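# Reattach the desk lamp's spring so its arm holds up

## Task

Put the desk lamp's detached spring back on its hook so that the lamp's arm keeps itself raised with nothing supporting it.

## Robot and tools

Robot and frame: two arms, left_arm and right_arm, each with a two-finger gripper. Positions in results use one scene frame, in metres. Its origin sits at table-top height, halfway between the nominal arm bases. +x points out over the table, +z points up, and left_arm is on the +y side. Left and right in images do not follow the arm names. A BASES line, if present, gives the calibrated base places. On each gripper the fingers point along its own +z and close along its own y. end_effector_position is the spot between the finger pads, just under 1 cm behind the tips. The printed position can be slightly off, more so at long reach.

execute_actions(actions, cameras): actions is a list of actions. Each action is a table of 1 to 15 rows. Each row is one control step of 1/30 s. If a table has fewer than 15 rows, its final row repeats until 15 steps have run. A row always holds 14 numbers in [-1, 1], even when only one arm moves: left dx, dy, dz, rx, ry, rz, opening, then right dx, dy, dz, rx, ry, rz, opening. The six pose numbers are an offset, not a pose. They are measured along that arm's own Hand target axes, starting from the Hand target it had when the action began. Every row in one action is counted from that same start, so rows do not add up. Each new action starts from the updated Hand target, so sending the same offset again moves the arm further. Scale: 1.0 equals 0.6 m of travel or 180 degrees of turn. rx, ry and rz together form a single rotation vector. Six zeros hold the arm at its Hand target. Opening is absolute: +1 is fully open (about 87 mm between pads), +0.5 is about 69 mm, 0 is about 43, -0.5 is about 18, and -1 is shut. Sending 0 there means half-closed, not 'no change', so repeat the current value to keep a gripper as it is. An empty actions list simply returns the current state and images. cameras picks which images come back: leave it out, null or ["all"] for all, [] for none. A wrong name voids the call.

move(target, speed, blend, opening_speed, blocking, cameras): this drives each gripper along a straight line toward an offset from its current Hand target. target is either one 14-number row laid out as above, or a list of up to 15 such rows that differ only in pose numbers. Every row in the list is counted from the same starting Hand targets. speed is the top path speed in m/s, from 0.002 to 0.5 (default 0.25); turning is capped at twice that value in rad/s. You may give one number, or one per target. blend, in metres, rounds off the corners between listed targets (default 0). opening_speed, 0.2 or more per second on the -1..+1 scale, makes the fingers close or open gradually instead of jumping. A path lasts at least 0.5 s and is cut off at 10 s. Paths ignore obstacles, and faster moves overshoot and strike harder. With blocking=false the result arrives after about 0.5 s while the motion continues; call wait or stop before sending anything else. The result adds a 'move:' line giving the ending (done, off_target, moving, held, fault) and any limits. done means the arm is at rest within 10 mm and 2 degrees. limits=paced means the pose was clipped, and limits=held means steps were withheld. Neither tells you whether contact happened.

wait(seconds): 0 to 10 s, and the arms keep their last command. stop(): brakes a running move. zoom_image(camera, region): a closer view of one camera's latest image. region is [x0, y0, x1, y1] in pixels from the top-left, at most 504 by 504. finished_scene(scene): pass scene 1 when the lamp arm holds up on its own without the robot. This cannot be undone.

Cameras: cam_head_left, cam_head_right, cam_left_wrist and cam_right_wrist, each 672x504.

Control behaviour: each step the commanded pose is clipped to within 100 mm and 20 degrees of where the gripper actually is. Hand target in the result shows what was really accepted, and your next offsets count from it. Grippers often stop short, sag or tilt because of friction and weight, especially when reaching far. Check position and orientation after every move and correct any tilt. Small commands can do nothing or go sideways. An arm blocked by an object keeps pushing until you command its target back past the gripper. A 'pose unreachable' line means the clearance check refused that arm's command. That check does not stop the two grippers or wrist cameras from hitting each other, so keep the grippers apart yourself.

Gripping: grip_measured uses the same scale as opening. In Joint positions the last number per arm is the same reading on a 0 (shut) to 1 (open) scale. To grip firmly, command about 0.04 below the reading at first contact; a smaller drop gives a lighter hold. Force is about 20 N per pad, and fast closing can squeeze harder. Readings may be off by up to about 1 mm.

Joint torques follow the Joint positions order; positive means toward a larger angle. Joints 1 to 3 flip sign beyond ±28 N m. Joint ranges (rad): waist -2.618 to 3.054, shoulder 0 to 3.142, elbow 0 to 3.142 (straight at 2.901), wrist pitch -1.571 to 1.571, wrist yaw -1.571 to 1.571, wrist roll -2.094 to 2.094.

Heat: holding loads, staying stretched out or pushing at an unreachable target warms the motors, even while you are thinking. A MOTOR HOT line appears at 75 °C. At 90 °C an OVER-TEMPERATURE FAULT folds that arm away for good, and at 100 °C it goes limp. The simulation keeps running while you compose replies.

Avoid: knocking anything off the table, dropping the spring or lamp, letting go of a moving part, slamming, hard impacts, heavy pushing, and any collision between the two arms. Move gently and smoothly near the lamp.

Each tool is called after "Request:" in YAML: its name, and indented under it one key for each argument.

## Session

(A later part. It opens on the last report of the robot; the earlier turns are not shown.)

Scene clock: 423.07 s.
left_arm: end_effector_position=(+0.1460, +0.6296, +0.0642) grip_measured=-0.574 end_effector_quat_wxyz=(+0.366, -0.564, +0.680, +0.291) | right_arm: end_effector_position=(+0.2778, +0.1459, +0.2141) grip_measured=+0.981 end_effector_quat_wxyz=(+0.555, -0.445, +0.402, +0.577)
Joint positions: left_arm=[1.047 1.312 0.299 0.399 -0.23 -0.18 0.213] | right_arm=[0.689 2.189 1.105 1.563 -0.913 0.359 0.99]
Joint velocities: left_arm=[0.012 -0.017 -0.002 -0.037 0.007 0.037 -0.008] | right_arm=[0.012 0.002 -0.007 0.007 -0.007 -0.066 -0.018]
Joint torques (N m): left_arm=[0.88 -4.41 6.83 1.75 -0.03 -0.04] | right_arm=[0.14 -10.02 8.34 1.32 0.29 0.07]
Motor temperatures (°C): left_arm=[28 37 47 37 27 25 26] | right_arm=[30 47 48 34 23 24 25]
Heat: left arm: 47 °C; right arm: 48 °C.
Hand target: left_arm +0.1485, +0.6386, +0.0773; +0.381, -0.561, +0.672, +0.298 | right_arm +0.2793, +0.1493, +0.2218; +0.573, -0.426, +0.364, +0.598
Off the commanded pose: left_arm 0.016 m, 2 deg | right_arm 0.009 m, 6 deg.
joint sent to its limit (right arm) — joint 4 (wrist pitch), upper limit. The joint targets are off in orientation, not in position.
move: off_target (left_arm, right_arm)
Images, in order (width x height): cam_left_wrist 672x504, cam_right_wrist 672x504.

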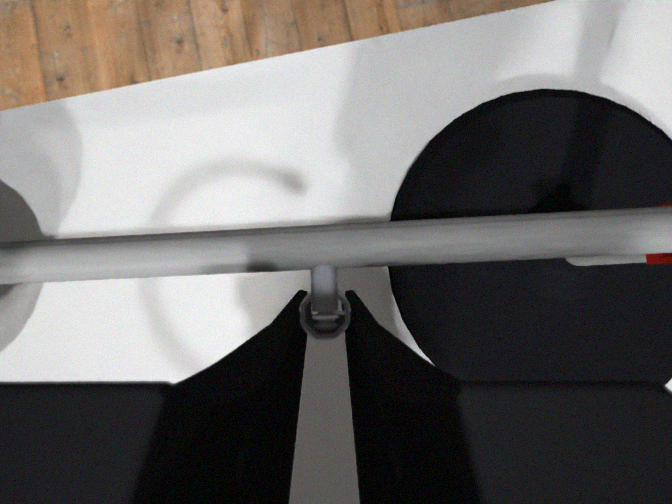

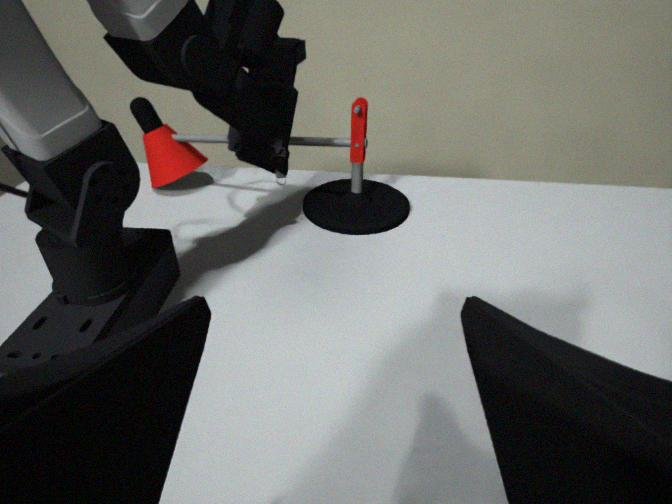

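Request:
move:
  target: [0, 0, 0, 0, 0, 0, -0.3, 0, 0, 0, 0, 0, 0, 1]
  opening_speed: 1.0
  speed: 0.04
  cameras: []

Request:
move:
  target: [0.0178, -0.001, -0.0088, 0, 0, 0, -0.3, 0, 0, 0, 0, 0, 0, 1]
  speed: 0.03
  cameras: ["cam_left_wrist", "cam_right_wrist"]

Request:
zoom_image:
  camera: "cam_left_wrist"
  region: [230, 220, 430, 370]

Request:
zoom_image:
  camera: "cam_right_wrist"
  region: [220, 90, 380, 210]

Scene clock: 463.37 s.
left_arm: end_effector_position=(+0.1460, +0.6296, +0.0642) grip_measured=-0.300 end_effector_quat_wxyz=(+0.366, -0.564, +0.680, +0.291) | right_arm: end_effector_position=(+0.2778, +0.1459, +0.2141) grip_measured=+0.981 end_effector_quat_wxyz=(+0.555, -0.445, +0.402, +0.577)
Joint positions: left_arm=[1.047 1.312 0.299 0.399 -0.23 -0.18 0.35] | right_arm=[0.689 2.189 1.105 1.563 -0.913 0.359 0.99]
Joint velocities: left_arm=[0.012 0.017 -0.007 0.007 0.007 -0.066 -0.004] | right_arm=[0.012 -0.007 -0.002 -0.007 -0.007 -0.066 -0.008]
Joint torques (N m): left_arm=[0.88 -4.4 6.83 1.75 -0.03 -0.04] | right_arm=[0.14 -10.02 8.35 1.32 0.29 0.07]
Motor temperatures (°C): left_arm=[28 38 47 37 27 25 27] | right_arm=[30 47 48 33 23 24 25]
Heat: left arm: 47 °C; right arm: 48 °C.
Hand target: left_arm +0.1485, +0.6386, +0.0773; +0.381, -0.561, +0.672, +0.298 | right_arm +0.2793, +0.1493, +0.2218; +0.573, -0.426, +0.364, +0.598
Off the commanded pose: left_arm 0.016 m, 2 deg | right_arm 0.009 m, 6 deg.
joint sent to its limit (right arm) — joint 4 (wrist pitch), upper limit. The joint targets are off in orientation, not in position.
move: off_target (left_arm, right_arm)
No camera images: "cameras" was empty.

Scene clock: 464.13 s.
left_arm: end_effector_position=(+0.1434, +0.6255, +0.0635) grip_measured=-0.300 end_effector_quat_wxyz=(+0.367, -0.564, +0.679, +0.293) | right_arm: end_effector_position=(+0.2778, +0.1459, +0.2141) grip_measured=+0.981 end_effector_quat_wxyz=(+0.555, -0.445, +0.402, +0.577)
Joint positions: left_arm=[1.047 1.291 0.279 0.399 -0.232 -0.18 0.35] | right_arm=[0.689 2.189 1.105 1.563 -0.913 0.359 0.99]
Joint velocities: left_arm=[-0.002 -0.017 -0.017 -0.037 -0.066 -0.022 -0.012] | right_arm=[-0.012 0.012 0.012 -0.007 0.007 0.066 0.008]
Joint torques (N m): left_arm=[-0.8 -4.12 4.93 1.97 -0.15 -0.15] | right_arm=[0.14 -10.03 8.35 1.32 0.29 0.07]
Motor temperatures (°C): left_arm=[28 38 47 37 27 25 27] | right_arm=[29 47 48 33 23 24 25]
Heat: left arm: 47 °C; right arm: 48 °C.
Hand target: left_arm +0.1473, +0.6284, +0.0713; +0.381, -0.561, +0.672, +0.298 | right_arm +0.2793, +0.1493, +0.2218; +0.573, -0.426, +0.364, +0.598
Off the commanded pose: left_arm 0.009 m, 2 deg | right_arm 0.009 m, 6 deg.
joint sent to its limit (right arm) — joint 4 (wrist pitch), upper limit. The joint targets are off in orientation, not in position.
move: off_target (right_arm)
Images, in order (width x height): cam_left_wrist 672x504, cam_right_wrist 672x504.

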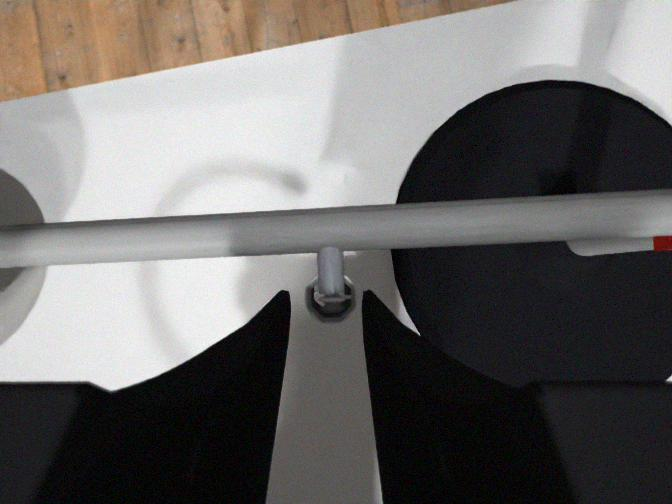

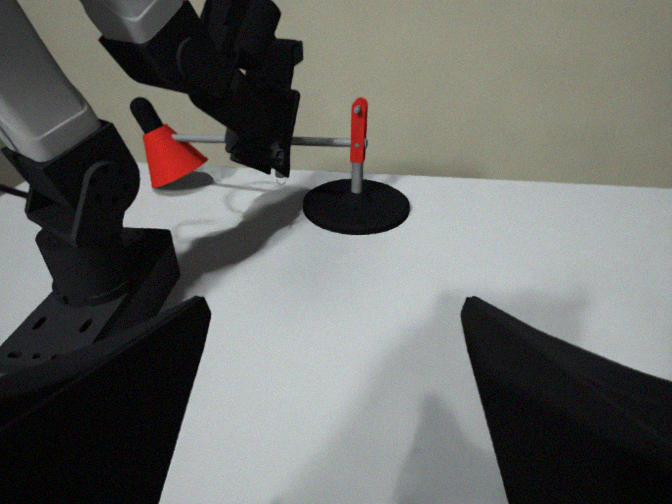

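Scaled by 2.520 from the camera's 672x504 image, which has a finer 960x720 frame.

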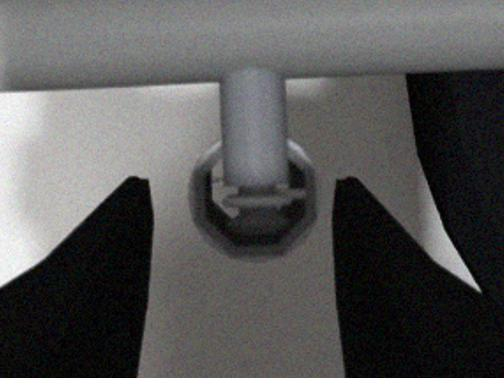

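Scaled by 3.150 from the camera's 672x504 image, which has a finer 960x720 frame.

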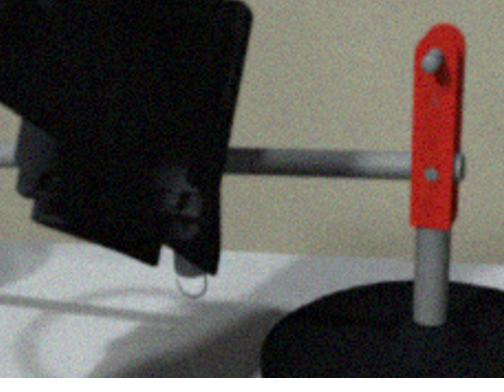

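Request:
move:
  target: [-0.01, 0.0008, 0.0125, 0, 0, 0, -0.3, 0, 0, 0, 0, 0, 0, 1]
  speed: 0.03
  cameras: ["cam_left_wrist", "cam_right_wrist"]

Request:
zoom_image:
  camera: "cam_left_wrist"
  region: [230, 220, 430, 370]

Request:
zoom_image:
  camera: "cam_right_wrist"
  region: [220, 90, 380, 210]

Scene clock: 472.53 s.
left_arm: end_effector_position=(+0.1439, +0.6266, +0.0620) grip_measured=-0.300 end_effector_quat_wxyz=(+0.365, -0.565, +0.680, +0.292) | right_arm: end_effector_position=(+0.2778, +0.1459, +0.2141) grip_measured=+0.981 end_effector_quat_wxyz=(+0.555, -0.445, +0.402, +0.577)
Joint positions: left_arm=[1.047 1.305 0.284 0.404 -0.233 -0.18 0.35] | right_arm=[0.689 2.189 1.105 1.563 -0.913 0.359 0.99]
Joint velocities: left_arm=[0.002 0.007 -0.012 -0.007 0.022 -0.051 0.006] | right_arm=[0.002 0.002 -0.022 -0.007 -0.022 -0.022 -0.018]
Joint torques (N m): left_arm=[0.7 -2.44 6.83 2.01 -0.02 -0.05] | right_arm=[0.13 -10 8.35 1.32 0.29 0.07]
Motor temperatures (°C): left_arm=[28 37 46 37 27 25 27] | right_arm=[29 47 48 33 23 24 25]
Heat: left arm: 46 °C; right arm: 48 °C.
Hand target: left_arm +0.1486, +0.6379, +0.0722; +0.381, -0.561, +0.672, +0.298 | right_arm +0.2793, +0.1493, +0.2218; +0.573, -0.426, +0.364, +0.598
Off the commanded pose: left_arm 0.016 m, 2 deg | right_arm 0.009 m, 6 deg.
joint sent to its limit (right arm) — joint 4 (wrist pitch), upper limit. The joint targets are off in orientation, not in position.
move: off_target (left_arm, right_arm)
Images, in order (width x height): cam_left_wrist 672x504, cam_right_wrist 672x504.

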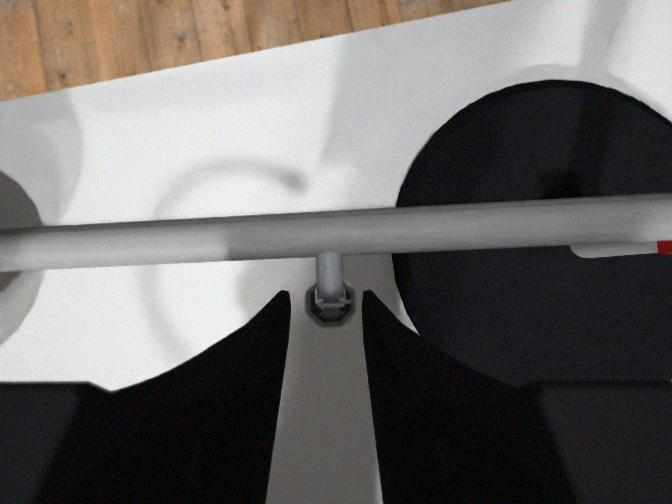

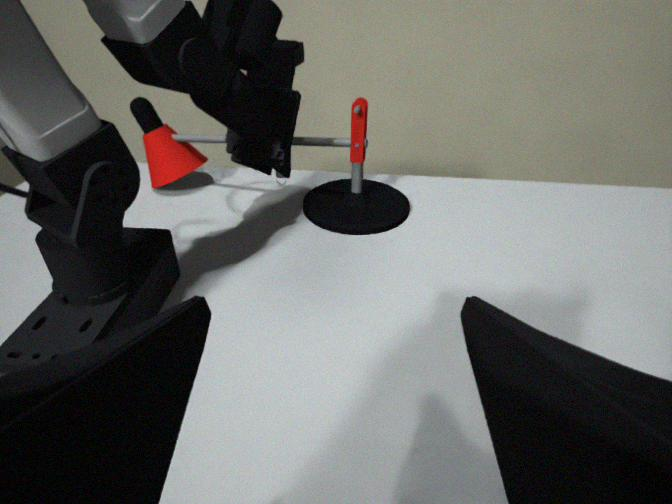

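Scaled by 2.520 from the camera's 672x504 image, which has a finer 960x720 frame.

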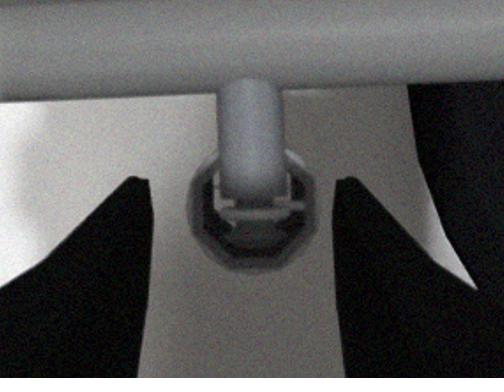

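Scaled by 3.150 from the camera's 672x504 image, which has a finer 960x720 frame.

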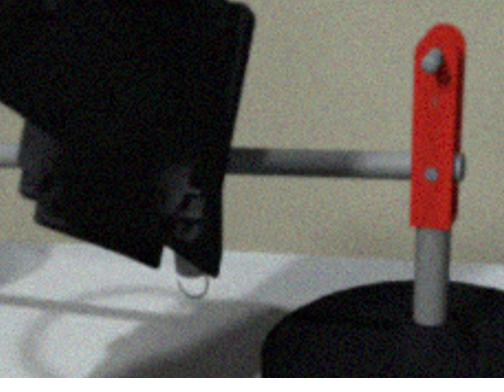

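Request:
move:
  target: [-0.0045, 0, -0.0045, 0, 0, 0, -0.3, 0, 0, 0, 0, 0, 0, 1]
  speed: 0.03
  cameras: ["cam_left_wrist", "cam_right_wrist"]

Request:
zoom_image:
  camera: "cam_right_wrist"
  region: [220, 90, 380, 210]

Scene clock: 480.00 s.
left_arm: end_effector_position=(+0.1452, +0.6287, +0.0644) grip_measured=-0.300 end_effector_quat_wxyz=(+0.368, -0.564, +0.679, +0.293) | right_arm: end_effector_position=(+0.2778, +0.1459, +0.2141) grip_measured=+0.981 end_effector_quat_wxyz=(+0.555, -0.445, +0.402, +0.577)
Joint positions: left_arm=[1.047 1.306 0.291 0.404 -0.232 -0.18 0.35] | right_arm=[0.689 2.189 1.105 1.563 -0.913 0.359 0.99]
Joint velocities: left_arm=[-0.012 -0.012 -0.002 0.037 -0.11 0.095 -0.001] | right_arm=[-0.007 -0.007 0.007 -0.066 0.066 -0.037 0.008]
Joint torques (N m): left_arm=[0.64 -3.92 6.84 1.76 -0.03 -0.06] | right_arm=[0.14 -10.02 8.35 1.32 0.29 0.07]
Motor temperatures (°C): left_arm=[28 37 47 37 27 25 27] | right_arm=[29 47 48 33 23 24 25]
Heat: left arm: 47 °C; right arm: 48 °C.
Hand target: left_arm +0.1484, +0.6371, +0.0760; +0.381, -0.561, +0.672, +0.298 | right_arm +0.2793, +0.1493, +0.2218; +0.573, -0.426, +0.364, +0.598
Off the commanded pose: left_arm 0.015 m, 2 deg | right_arm 0.009 m, 6 deg.
joint sent to its limit (right arm) — joint 4 (wrist pitch), upper limit. The joint targets are off in orientation, not in position.
move: off_target (left_arm, right_arm)
Images, in order (width x height): cam_left_wrist 672x504, cam_right_wrist 672x504.

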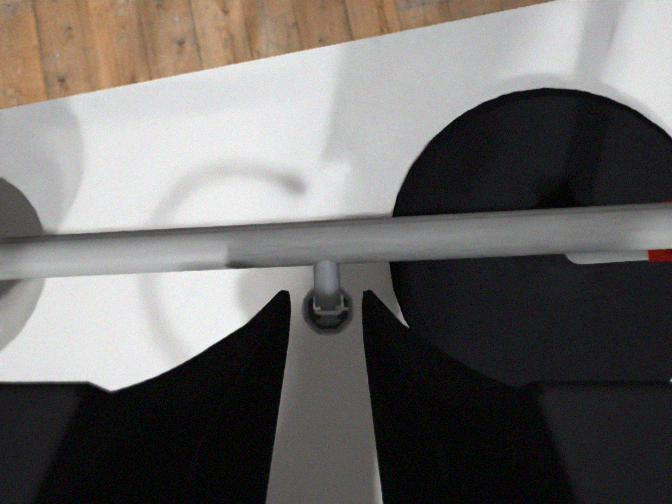

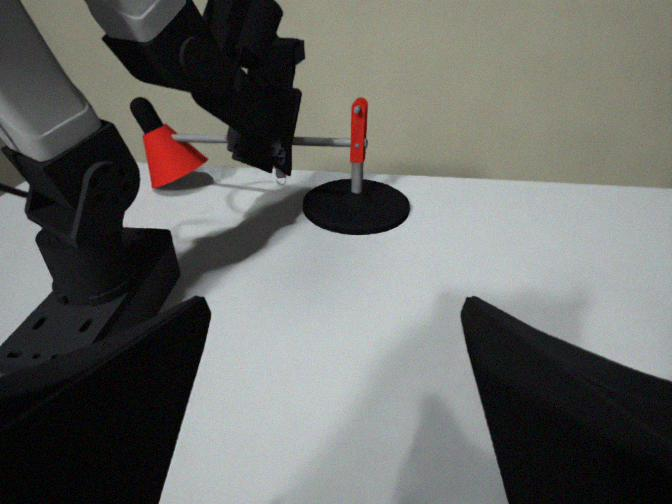

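Scaled by 3.150 from the camera's 672x504 image, which has a finer 960x720 frame.

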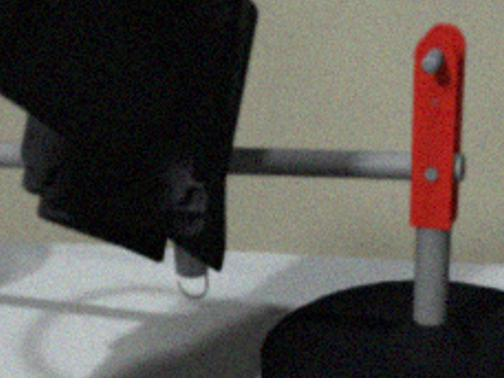

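Request:
move:
  target: [0, 0, 0, 0, 0, 0, -0.75, 0, 0, 0, 0, 0, 0, 1]
  opening_speed: 0.3
  speed: 0.04
  cameras: ["cam_left_wrist", "cam_right_wrist"]

Request:
zoom_image:
  camera: "cam_left_wrist"
  region: [230, 220, 430, 370]

Request:
zoom_image:
  camera: "cam_right_wrist"
  region: [220, 90, 380, 210]

Scene clock: 485.90 s.
left_arm: end_effector_position=(+0.1452, +0.6287, +0.0644) grip_measured=-0.574 end_effector_quat_wxyz=(+0.368, -0.564, +0.679, +0.293) | right_arm: end_effector_position=(+0.2778, +0.1459, +0.2141) grip_measured=+0.981 end_effector_quat_wxyz=(+0.555, -0.445, +0.402, +0.577)
Joint positions: left_arm=[1.047 1.306 0.291 0.404 -0.232 -0.18 0.213] | right_arm=[0.689 2.189 1.105 1.563 -0.913 0.359 0.99]
Joint velocities: left_arm=[-0.002 -0.007 -0.007 -0.022 -0.022 0.066 -0.008] | right_arm=[-0.002 -0.012 -0.002 -0.007 -0.051 0.007 0.008]
Joint torques (N m): left_arm=[0.64 -3.93 6.84 1.76 -0.03 -0.06] | right_arm=[0.13 -10.03 8.35 1.33 0.28 0.07]
Motor temperatures (°C): left_arm=[28 37 47 37 27 25 27] | right_arm=[29 47 48 33 23 24 25]
Heat: left arm: 47 °C; right arm: 48 °C.
Hand target: left_arm +0.1484, +0.6371, +0.0760; +0.381, -0.561, +0.672, +0.298 | right_arm +0.2793, +0.1493, +0.2218; +0.573, -0.426, +0.364, +0.598
Off the commanded pose: left_arm 0.015 m, 2 deg | right_arm 0.009 m, 6 deg.
joint sent to its limit (right arm) — joint 4 (wrist pitch), upper limit. The joint targets are off in orientation, not in position.
move: off_target (left_arm, right_arm)
Images, in order (width x height): cam_left_wrist 672x504, cam_right_wrist 672x504.

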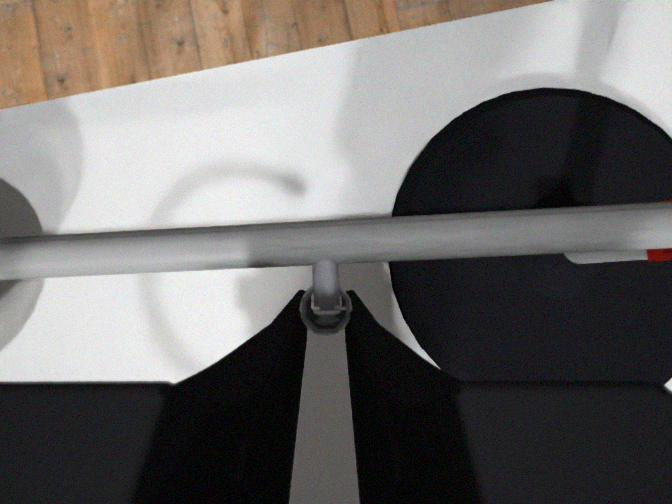

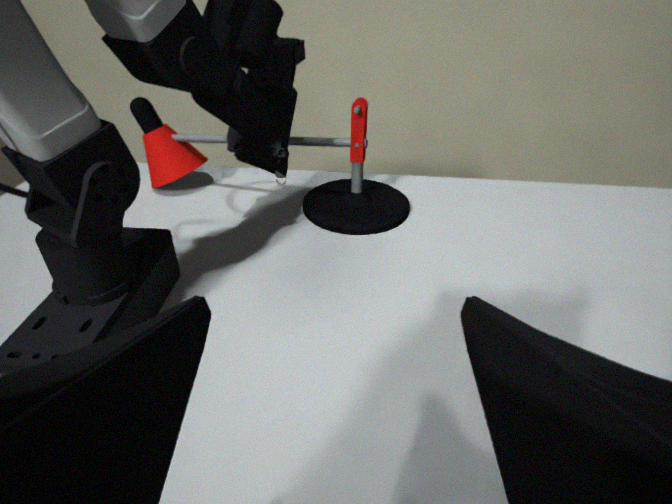

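Scaled by 2.520 from the camera's 672x504 image, which has a finer 960x720 frame.

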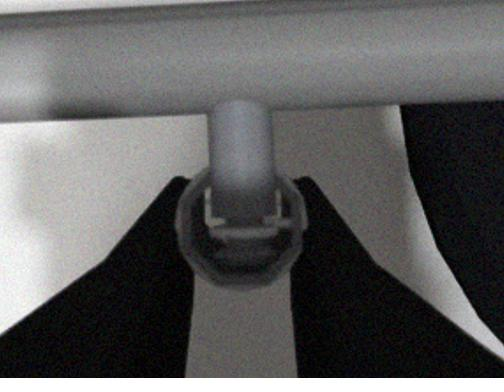

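Scaled by 3.150 from the camera's 672x504 image, which has a finer 960x720 frame.

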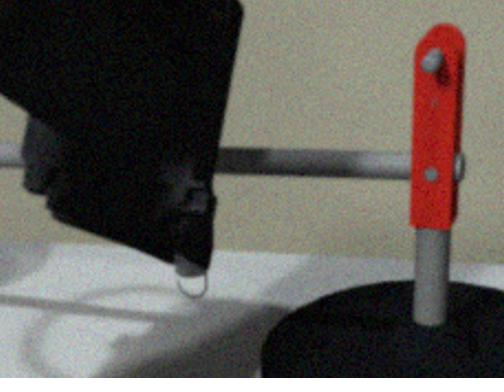

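Request:
move:
  target: [0.004, -0.0435, 0.0003, 0.0681, -0.0163, -0.1436, -0.75, 0, 0, 0, 0, 0, 0, 1]
  speed: 0.04

Request:
zoom_image:
  camera: "cam_left_wrist"
  region: [230, 200, 430, 350]

Request:
zoom_image:
  camera: "cam_right_wrist"
  region: [220, 80, 400, 220]

Scene clock: 607.23 s.
left_arm: end_effector_position=(+0.1641, +0.6303, +0.0698) grip_measured=-0.574 end_effector_quat_wxyz=(-0.495, +0.654, -0.548, -0.165) | right_arm: end_effector_position=(+0.2778, +0.1459, +0.2141) grip_measured=+0.981 end_effector_quat_wxyz=(+0.555, -0.445, +0.402, +0.577)
Joint positions: left_arm=[1.179 1.364 0.181 0.708 0.02 -0.542 0.213] | right_arm=[0.689 2.189 1.105 1.563 -0.913 0.359 0.99]
Joint velocities: left_arm=[-0.012 0.002 0.017 -0.007 0.007 0.022 0.011] | right_arm=[-0.002 0.017 0.002 0.007 -0.051 -0.037 -0.018]
Joint torques (N m): left_arm=[0.08 -2.24 4.66 2.18 0.39 -0.19] | right_arm=[0.14 -10.03 8.36 1.32 0.29 0.07]
Motor temperatures (°C): left_arm=[28 36 47 36 27 25 28] | right_arm=[29 48 49 32 23 24 25]
Heat: left arm: 47 °C; right arm: 49 °C.
Hand target: left_arm +0.1730, +0.6306, +0.0746; -0.511, +0.645, -0.549, -0.147 | right_arm +0.2793, +0.1493, +0.2218; +0.573, -0.426, +0.364, +0.598
Off the commanded pose: left_arm 0.011 m, 3 deg | right_arm 0.009 m, 6 deg.
joint sent to its limit (right arm) — joint 4 (wrist pitch), upper limit. The joint targets are off in orientation, not in position.
move: off_target (left_arm, right_arm)

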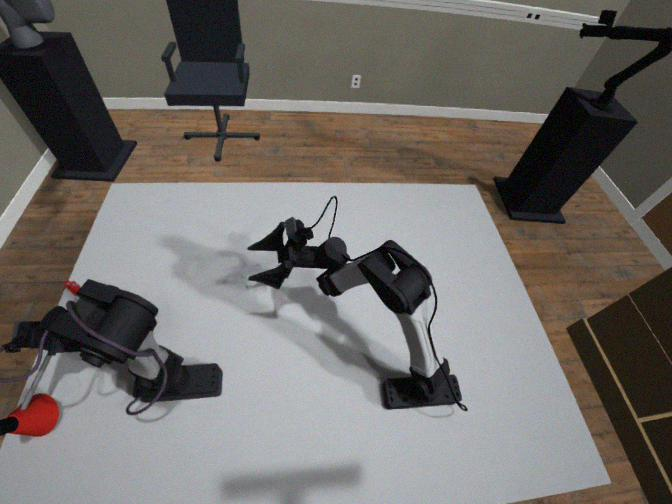

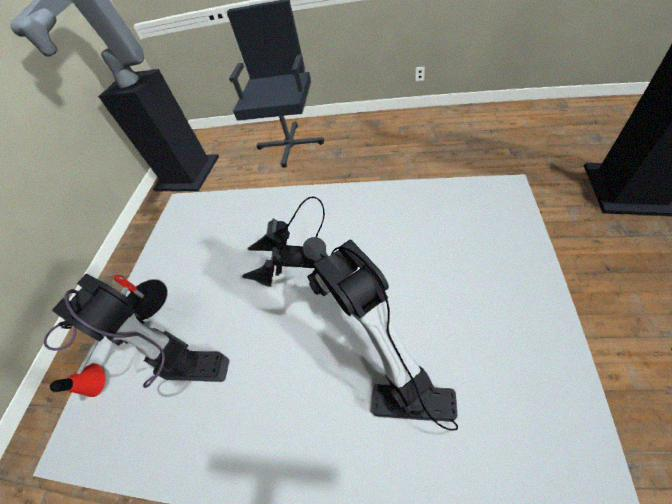

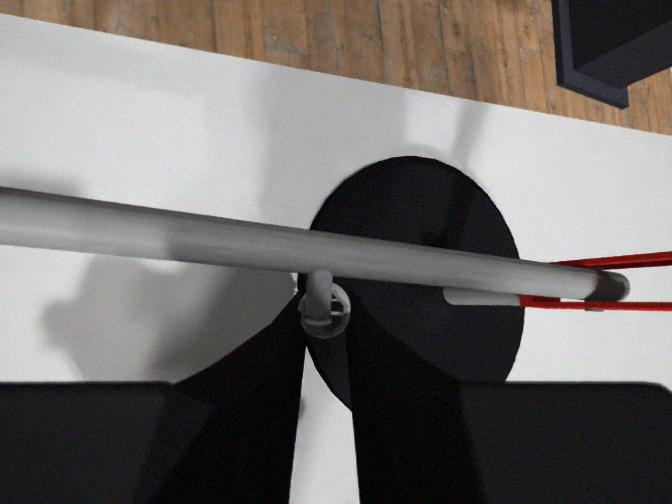

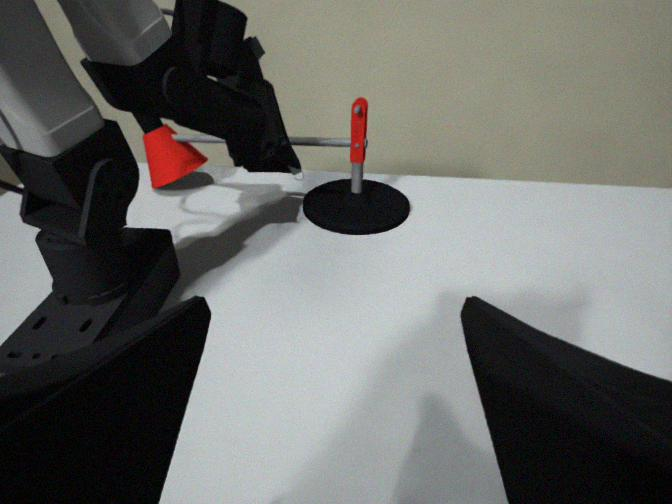

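Scaled by 2.520 from the camera's 672x504 image, which has a finer 960x720 frame.

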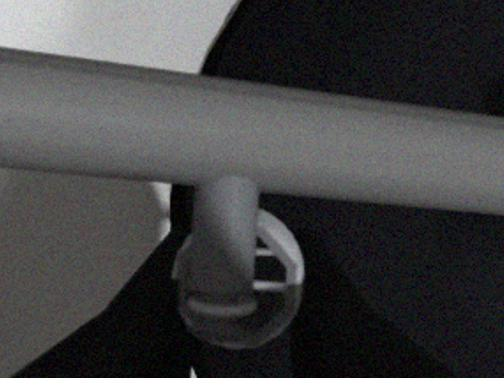

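Scaled by 2.800 from the camera's 672x504 image, which has a finer 960x720 frame.

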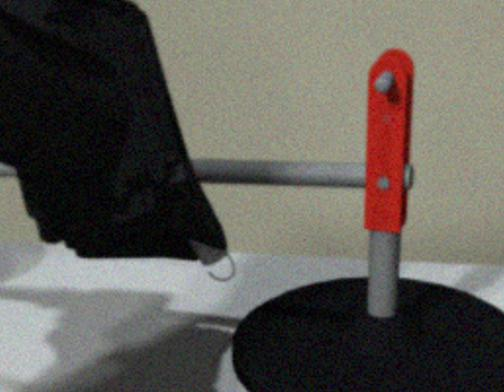

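Request:
execute_actions:
  actions: []

Scene clock: 623.90 s.
left_arm: end_effector_position=(+0.1642, +0.6303, +0.0700) grip_measured=-0.574 end_effector_quat_wxyz=(-0.495, +0.654, -0.548, -0.164) | right_arm: end_effector_position=(+0.2778, +0.1459, +0.2141) grip_measured=+0.981 end_effector_quat_wxyz=(+0.555, -0.445, +0.402, +0.577)
Joint positions: left_arm=[1.179 1.364 0.181 0.709 0.02 -0.542 0.213] | right_arm=[0.689 2.189 1.105 1.563 -0.913 0.359 0.99]
Joint velocities: left_arm=[0.002 -0.022 -0.007 -0.007 -0.037 0.007 -0.011] | right_arm=[-0.002 -0.012 -0.017 -0.037 0.007 0.11 -0.024]
Joint torques (N m): left_arm=[0.08 -2.22 4.68 2.18 0.39 -0.18] | right_arm=[0.13 -10.03 8.35 1.32 0.29 0.07]
Motor temperatures (°C): left_arm=[28 35 45 39 27 25 28] | right_arm=[29 48 49 32 23 24 25]
Heat: left arm: 45 °C; right arm: 49 °C.
Hand target: left_arm +0.1731, +0.6306, +0.0747; -0.511, +0.645, -0.549, -0.147 | right_arm +0.2793, +0.1493, +0.2218; +0.573, -0.426, +0.364, +0.598
Tool commands: left_gripper/opening=-0.75 right_gripper/opening=+1.0
Off the commanded pose: left_arm 0.011 m, 3 deg | right_arm 0.009 m, 6 deg.

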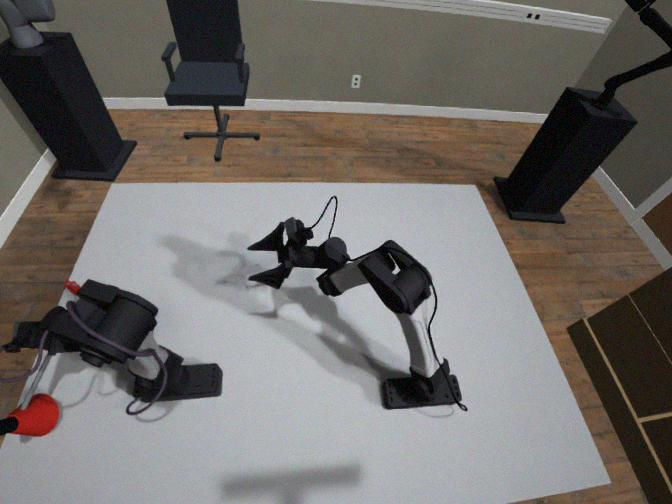

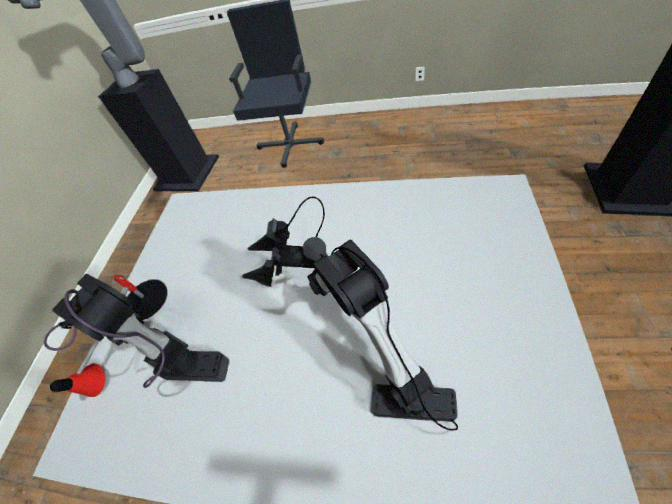

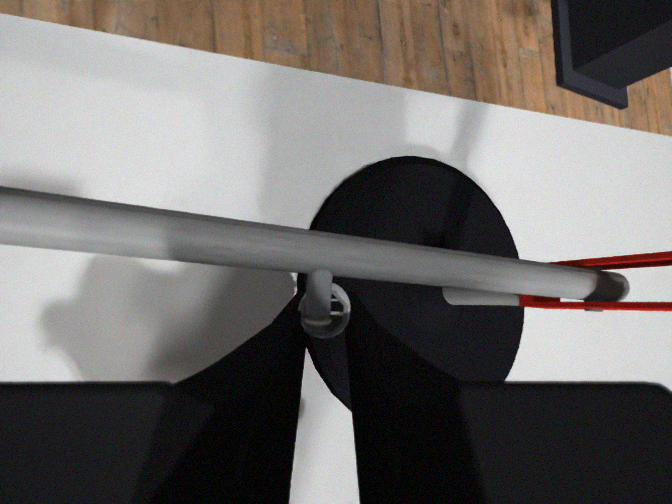

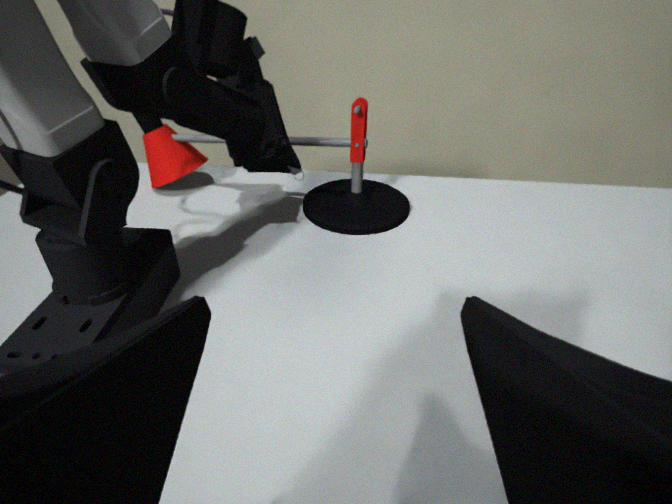

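Request:
move:
  target: [-0.0001,-0.0522,-0.0007,0.0734,-0.0440,-0.1507,-0.75,0,0,0,0,0,0,1.0]
  speed: 0.1
  cameras: ["cam_left_wrist","cam_right_wrist"]

Request:
zoom_image:
  camera: "cam_right_wrist"
  region: [220, 80, 400, 220]

Scene clock: 649.77 s.
left_arm: end_effector_position=(+0.1772, +0.6319, +0.0797) grip_measured=-0.574 end_effector_quat_wxyz=(-0.609, +0.712, -0.347, -0.043) | right_arm: end_effector_position=(+0.2778, +0.1459, +0.2141) grip_measured=+0.981 end_effector_quat_wxyz=(+0.555, -0.445, +0.402, +0.577)
Joint positions: left_arm=[1.204 1.835 0.03 1.546 0.052 -1.032 0.213] | right_arm=[0.689 2.189 1.105 1.563 -0.913 0.359 0.99]
Joint velocities: left_arm=[-0.007 -0.007 -0.007 -0.051 -0.037 -0.051 -0.008] | right_arm=[-0.002 -0.042 -0.012 0.022 0.022 -0.037 -0.013]
Joint torques (N m): left_arm=[-2.67 -3.25 2.58 2.31 0.66 -0.16] | right_arm=[0.13 -10 8.34 1.32 0.29 0.07]
Motor temperatures (°C): left_arm=[28 34 44 40 27 25 28] | right_arm=[29 48 49 32 23 24 25]
Heat: left arm: 44 °C; right arm: 49 °C.
Hand target: left_arm +0.1995, +0.6257, +0.0893; -0.637, +0.680, -0.362, -0.003 | right_arm +0.2793, +0.1493, +0.2218; +0.573, -0.426, +0.364, +0.598
Off the commanded pose: left_arm 0.026 m, 7 deg | right_arm 0.009 m, 6 deg.
joint sent to its limit (left arm) — joint 4 (wrist pitch), upper limit. The joint targets still meet the commanded pose.
joint sent to its limit (right arm) — joint 4 (wrist pitch), upper limit. The joint targets are off in orientation, not in position.
move: off_target (left_arm, right_arm)
Images, in order (width x height): cam_left_wrist 672x504, cam_right_wrist 672x504.

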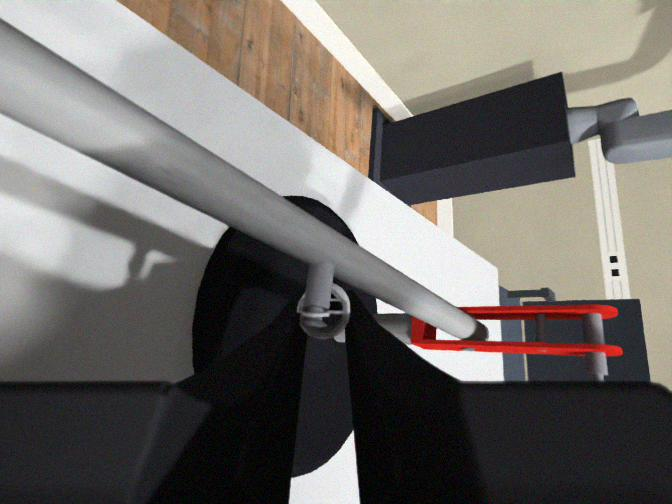

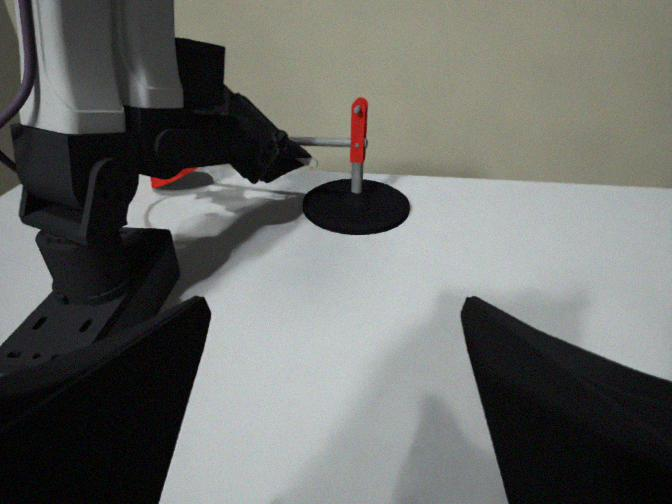

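Scaled by 2.800 from the camera's 672x504 image, which has a finer 960x720 frame.

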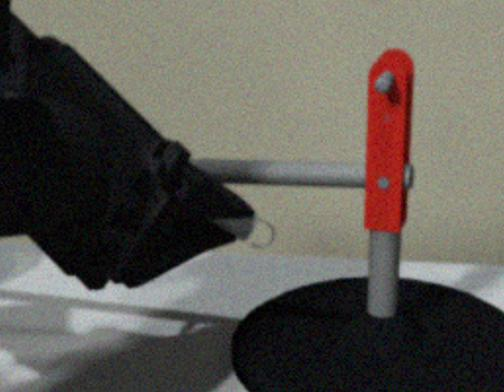

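Request:
zoom_image:
  camera: "cam_left_wrist"
  region: [240, 220, 420, 355]

Scaled by 2.800 from the camera's 672x504 image, which has a finer 960x720 frame.

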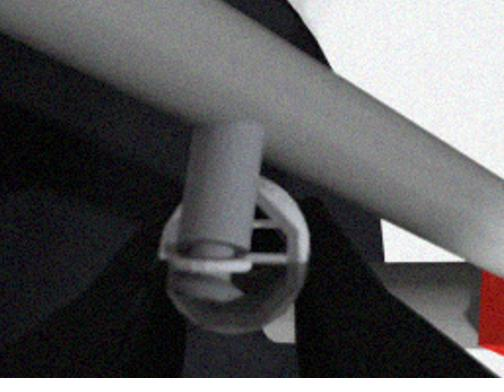

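Request:
move:
  target: [0.0115,-0.0028,-0.0215,0,0,0,-0.75,0,0,0,0,0,0,1.0]
  speed: 0.08
  cameras: ["cam_left_wrist","cam_right_wrist"]

Request:
zoom_image:
  camera: "cam_left_wrist"
  region: [240, 220, 420, 355]

Request:
zoom_image:
  camera: "cam_right_wrist"
  region: [220, 80, 400, 220]

Scene clock: 778.50 s.
left_arm: end_effector_position=(+0.1778, +0.6278, +0.0800) grip_measured=-0.574 end_effector_quat_wxyz=(-0.609, +0.714, -0.341, -0.050) | right_arm: end_effector_position=(+0.2778, +0.1459, +0.2141) grip_measured=+0.981 end_effector_quat_wxyz=(+0.555, -0.445, +0.402, +0.577)
Joint positions: left_arm=[1.171 1.835 0.012 1.566 0.001 -1.042 0.213] | right_arm=[0.689 2.189 1.105 1.563 -0.913 0.359 0.99]
Joint velocities: left_arm=[0.012 0.012 0.012 -0.037 0.022 0.007 -0.002] | right_arm=[-0.017 0.012 -0.002 -0.022 0.022 0.051 0.029]
Joint torques (N m): left_arm=[-3.12 -4.85 1.52 2.09 0.76 -0.16] | right_arm=[0.14 -10.02 8.36 1.32 0.28 0.07]
Motor temperatures (°C): left_arm=[28 33 40 42 28 25 29] | right_arm=[28 49 49 32 23 24 25]
Heat: left arm: 42 °C; right arm: 49 °C.
Hand target: left_arm +0.1997, +0.6110, +0.0899; -0.637, +0.680, -0.362, -0.003 | right_arm +0.2793, +0.1493, +0.2218; +0.573, -0.426, +0.364, +0.598
Off the commanded pose: left_arm 0.029 m, 8 deg | right_arm 0.009 m, 6 deg.
joint sent to its limit (left arm) — joint 4 (wrist pitch), upper limit. The joint targets are off in position, not in orientation.
joint sent to its limit (right arm) — joint 4 (wrist pitch), upper limit. The joint targets are off in orientation, not in position.
move: off_target (left_arm, right_arm)
Images, in order (width x height): cam_left_wrist 672x504, cam_right_wrist 672x504.

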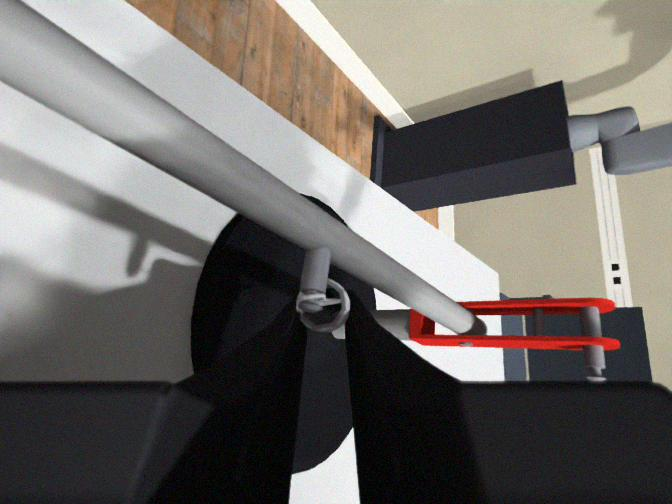

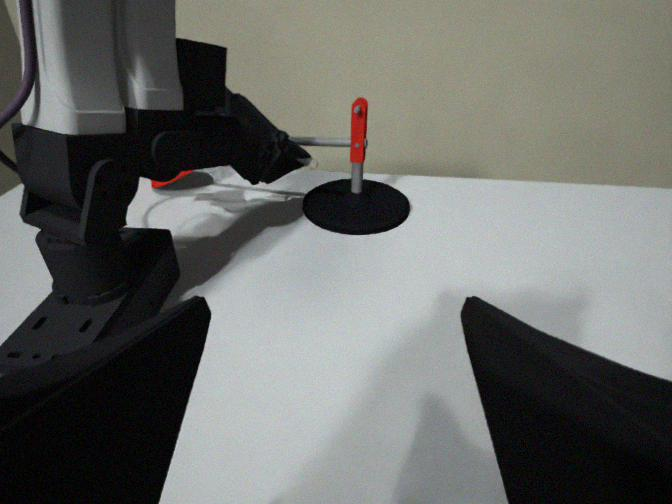

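Scaled by 2.800 from the camera's 672x504 image, which has a finer 960x720 frame.

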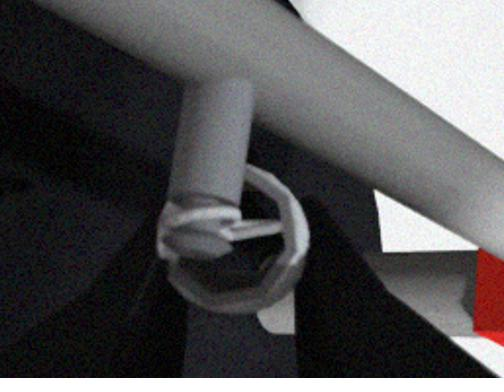

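Scaled by 2.800 from the camera's 672x504 image, which has a finer 960x720 frame.

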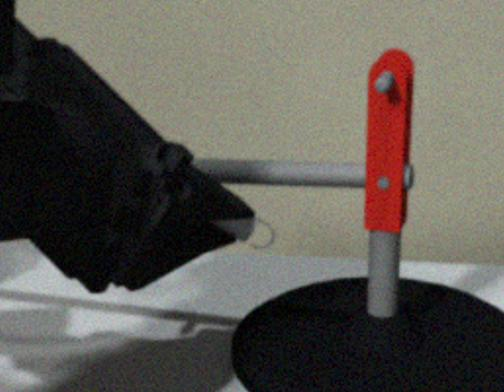

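Request:
zoom_image:
  camera: "cam_left_wrist"
  region: [400, 270, 640, 410]

Scaled by 2.100 from the camera's 672x504 image, which has a finer 960x720 frame.

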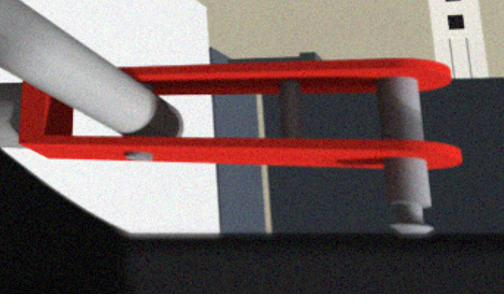

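Request:
move:
  target: [-0.0210,-0.0397,-0.0047,-0.0202,0.0061,-0.2136,-0.75,0,0,0,0,0,0,1.0]
  speed: 0.1
  cameras: ["cam_left_wrist","cam_right_wrist"]

Request:
zoom_image:
  camera: "cam_left_wrist"
  region: [240, 220, 420, 355]

Request:
zoom_image:
  camera: "cam_right_wrist"
  region: [220, 80, 400, 220]

Scene clock: 863.13 s.
left_arm: end_effector_position=(+0.1855, +0.6244, +0.0955) grip_measured=-0.574 end_effector_quat_wxyz=(-0.560, +0.808, -0.104, +0.152) | right_arm: end_effector_position=(+0.2778, +0.1459, +0.2141) grip_measured=+0.981 end_effector_quat_wxyz=(+0.555, -0.445, +0.402, +0.577)
Joint positions: left_arm=[1.182 1.712 0.012 1.367 0.04 -1.693 0.213] | right_arm=[0.689 2.189 1.105 1.563 -0.913 0.359 0.99]
Joint velocities: left_arm=[-0.002 0.007 0.017 -0.022 -0.037 -0.066 0.002] | right_arm=[0.002 0.007 0.012 -0.022 -0.022 0.037 0.013]
Joint torques (N m): left_arm=[-1.1 -5.16 2.02 2.42 0.77 -0.23] | right_arm=[0.12 -10 8.35 1.32 0.29 0.07]
Motor temperatures (°C): left_arm=[28 34 38 42 29 25 29] | right_arm=[28 50 50 32 23 24 25]
Heat: left arm: 42 °C; right arm: 50 °C.
Hand target: left_arm +0.2009, +0.6131, +0.1173; -0.578, +0.781, -0.123, +0.202 | right_arm +0.2793, +0.1493, +0.2218; +0.573, -0.426, +0.364, +0.598
Off the commanded pose: left_arm 0.029 m, 7 deg | right_arm 0.009 m, 6 deg.
joint sent to its limit (right arm) — joint 4 (wrist pitch), upper limit. The joint targets are off in orientation, not in position.
move: off_target (left_arm, right_arm)
Images, in order (width x height): cam_left_wrist 672x504, cam_right_wrist 672x504.

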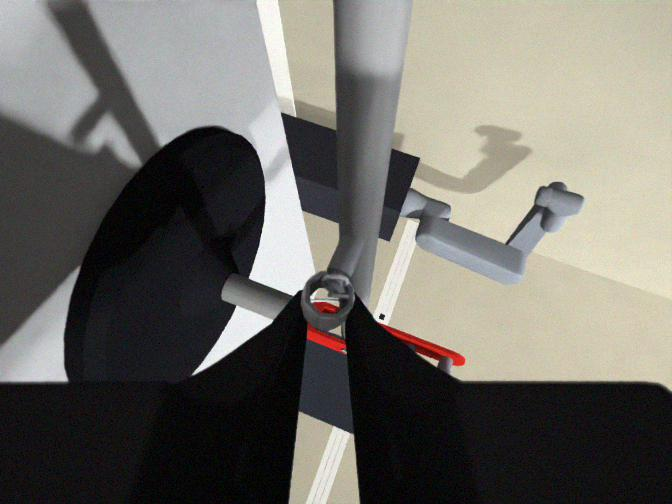

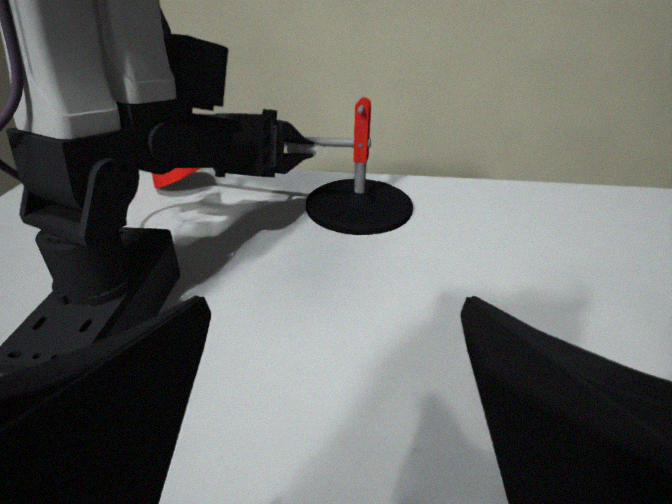

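Scaled by 2.800 from the camera's 672x504 image, which has a finer 960x720 frame.

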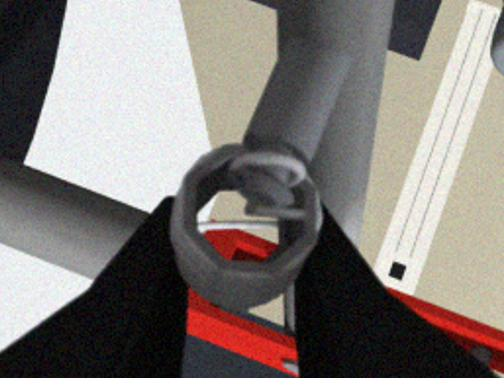

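Scaled by 2.800 from the camera's 672x504 image, which has a finer 960x720 frame.

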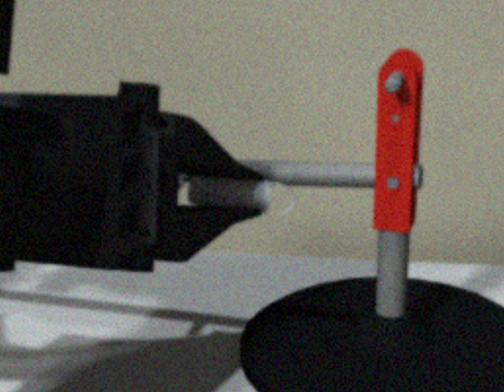

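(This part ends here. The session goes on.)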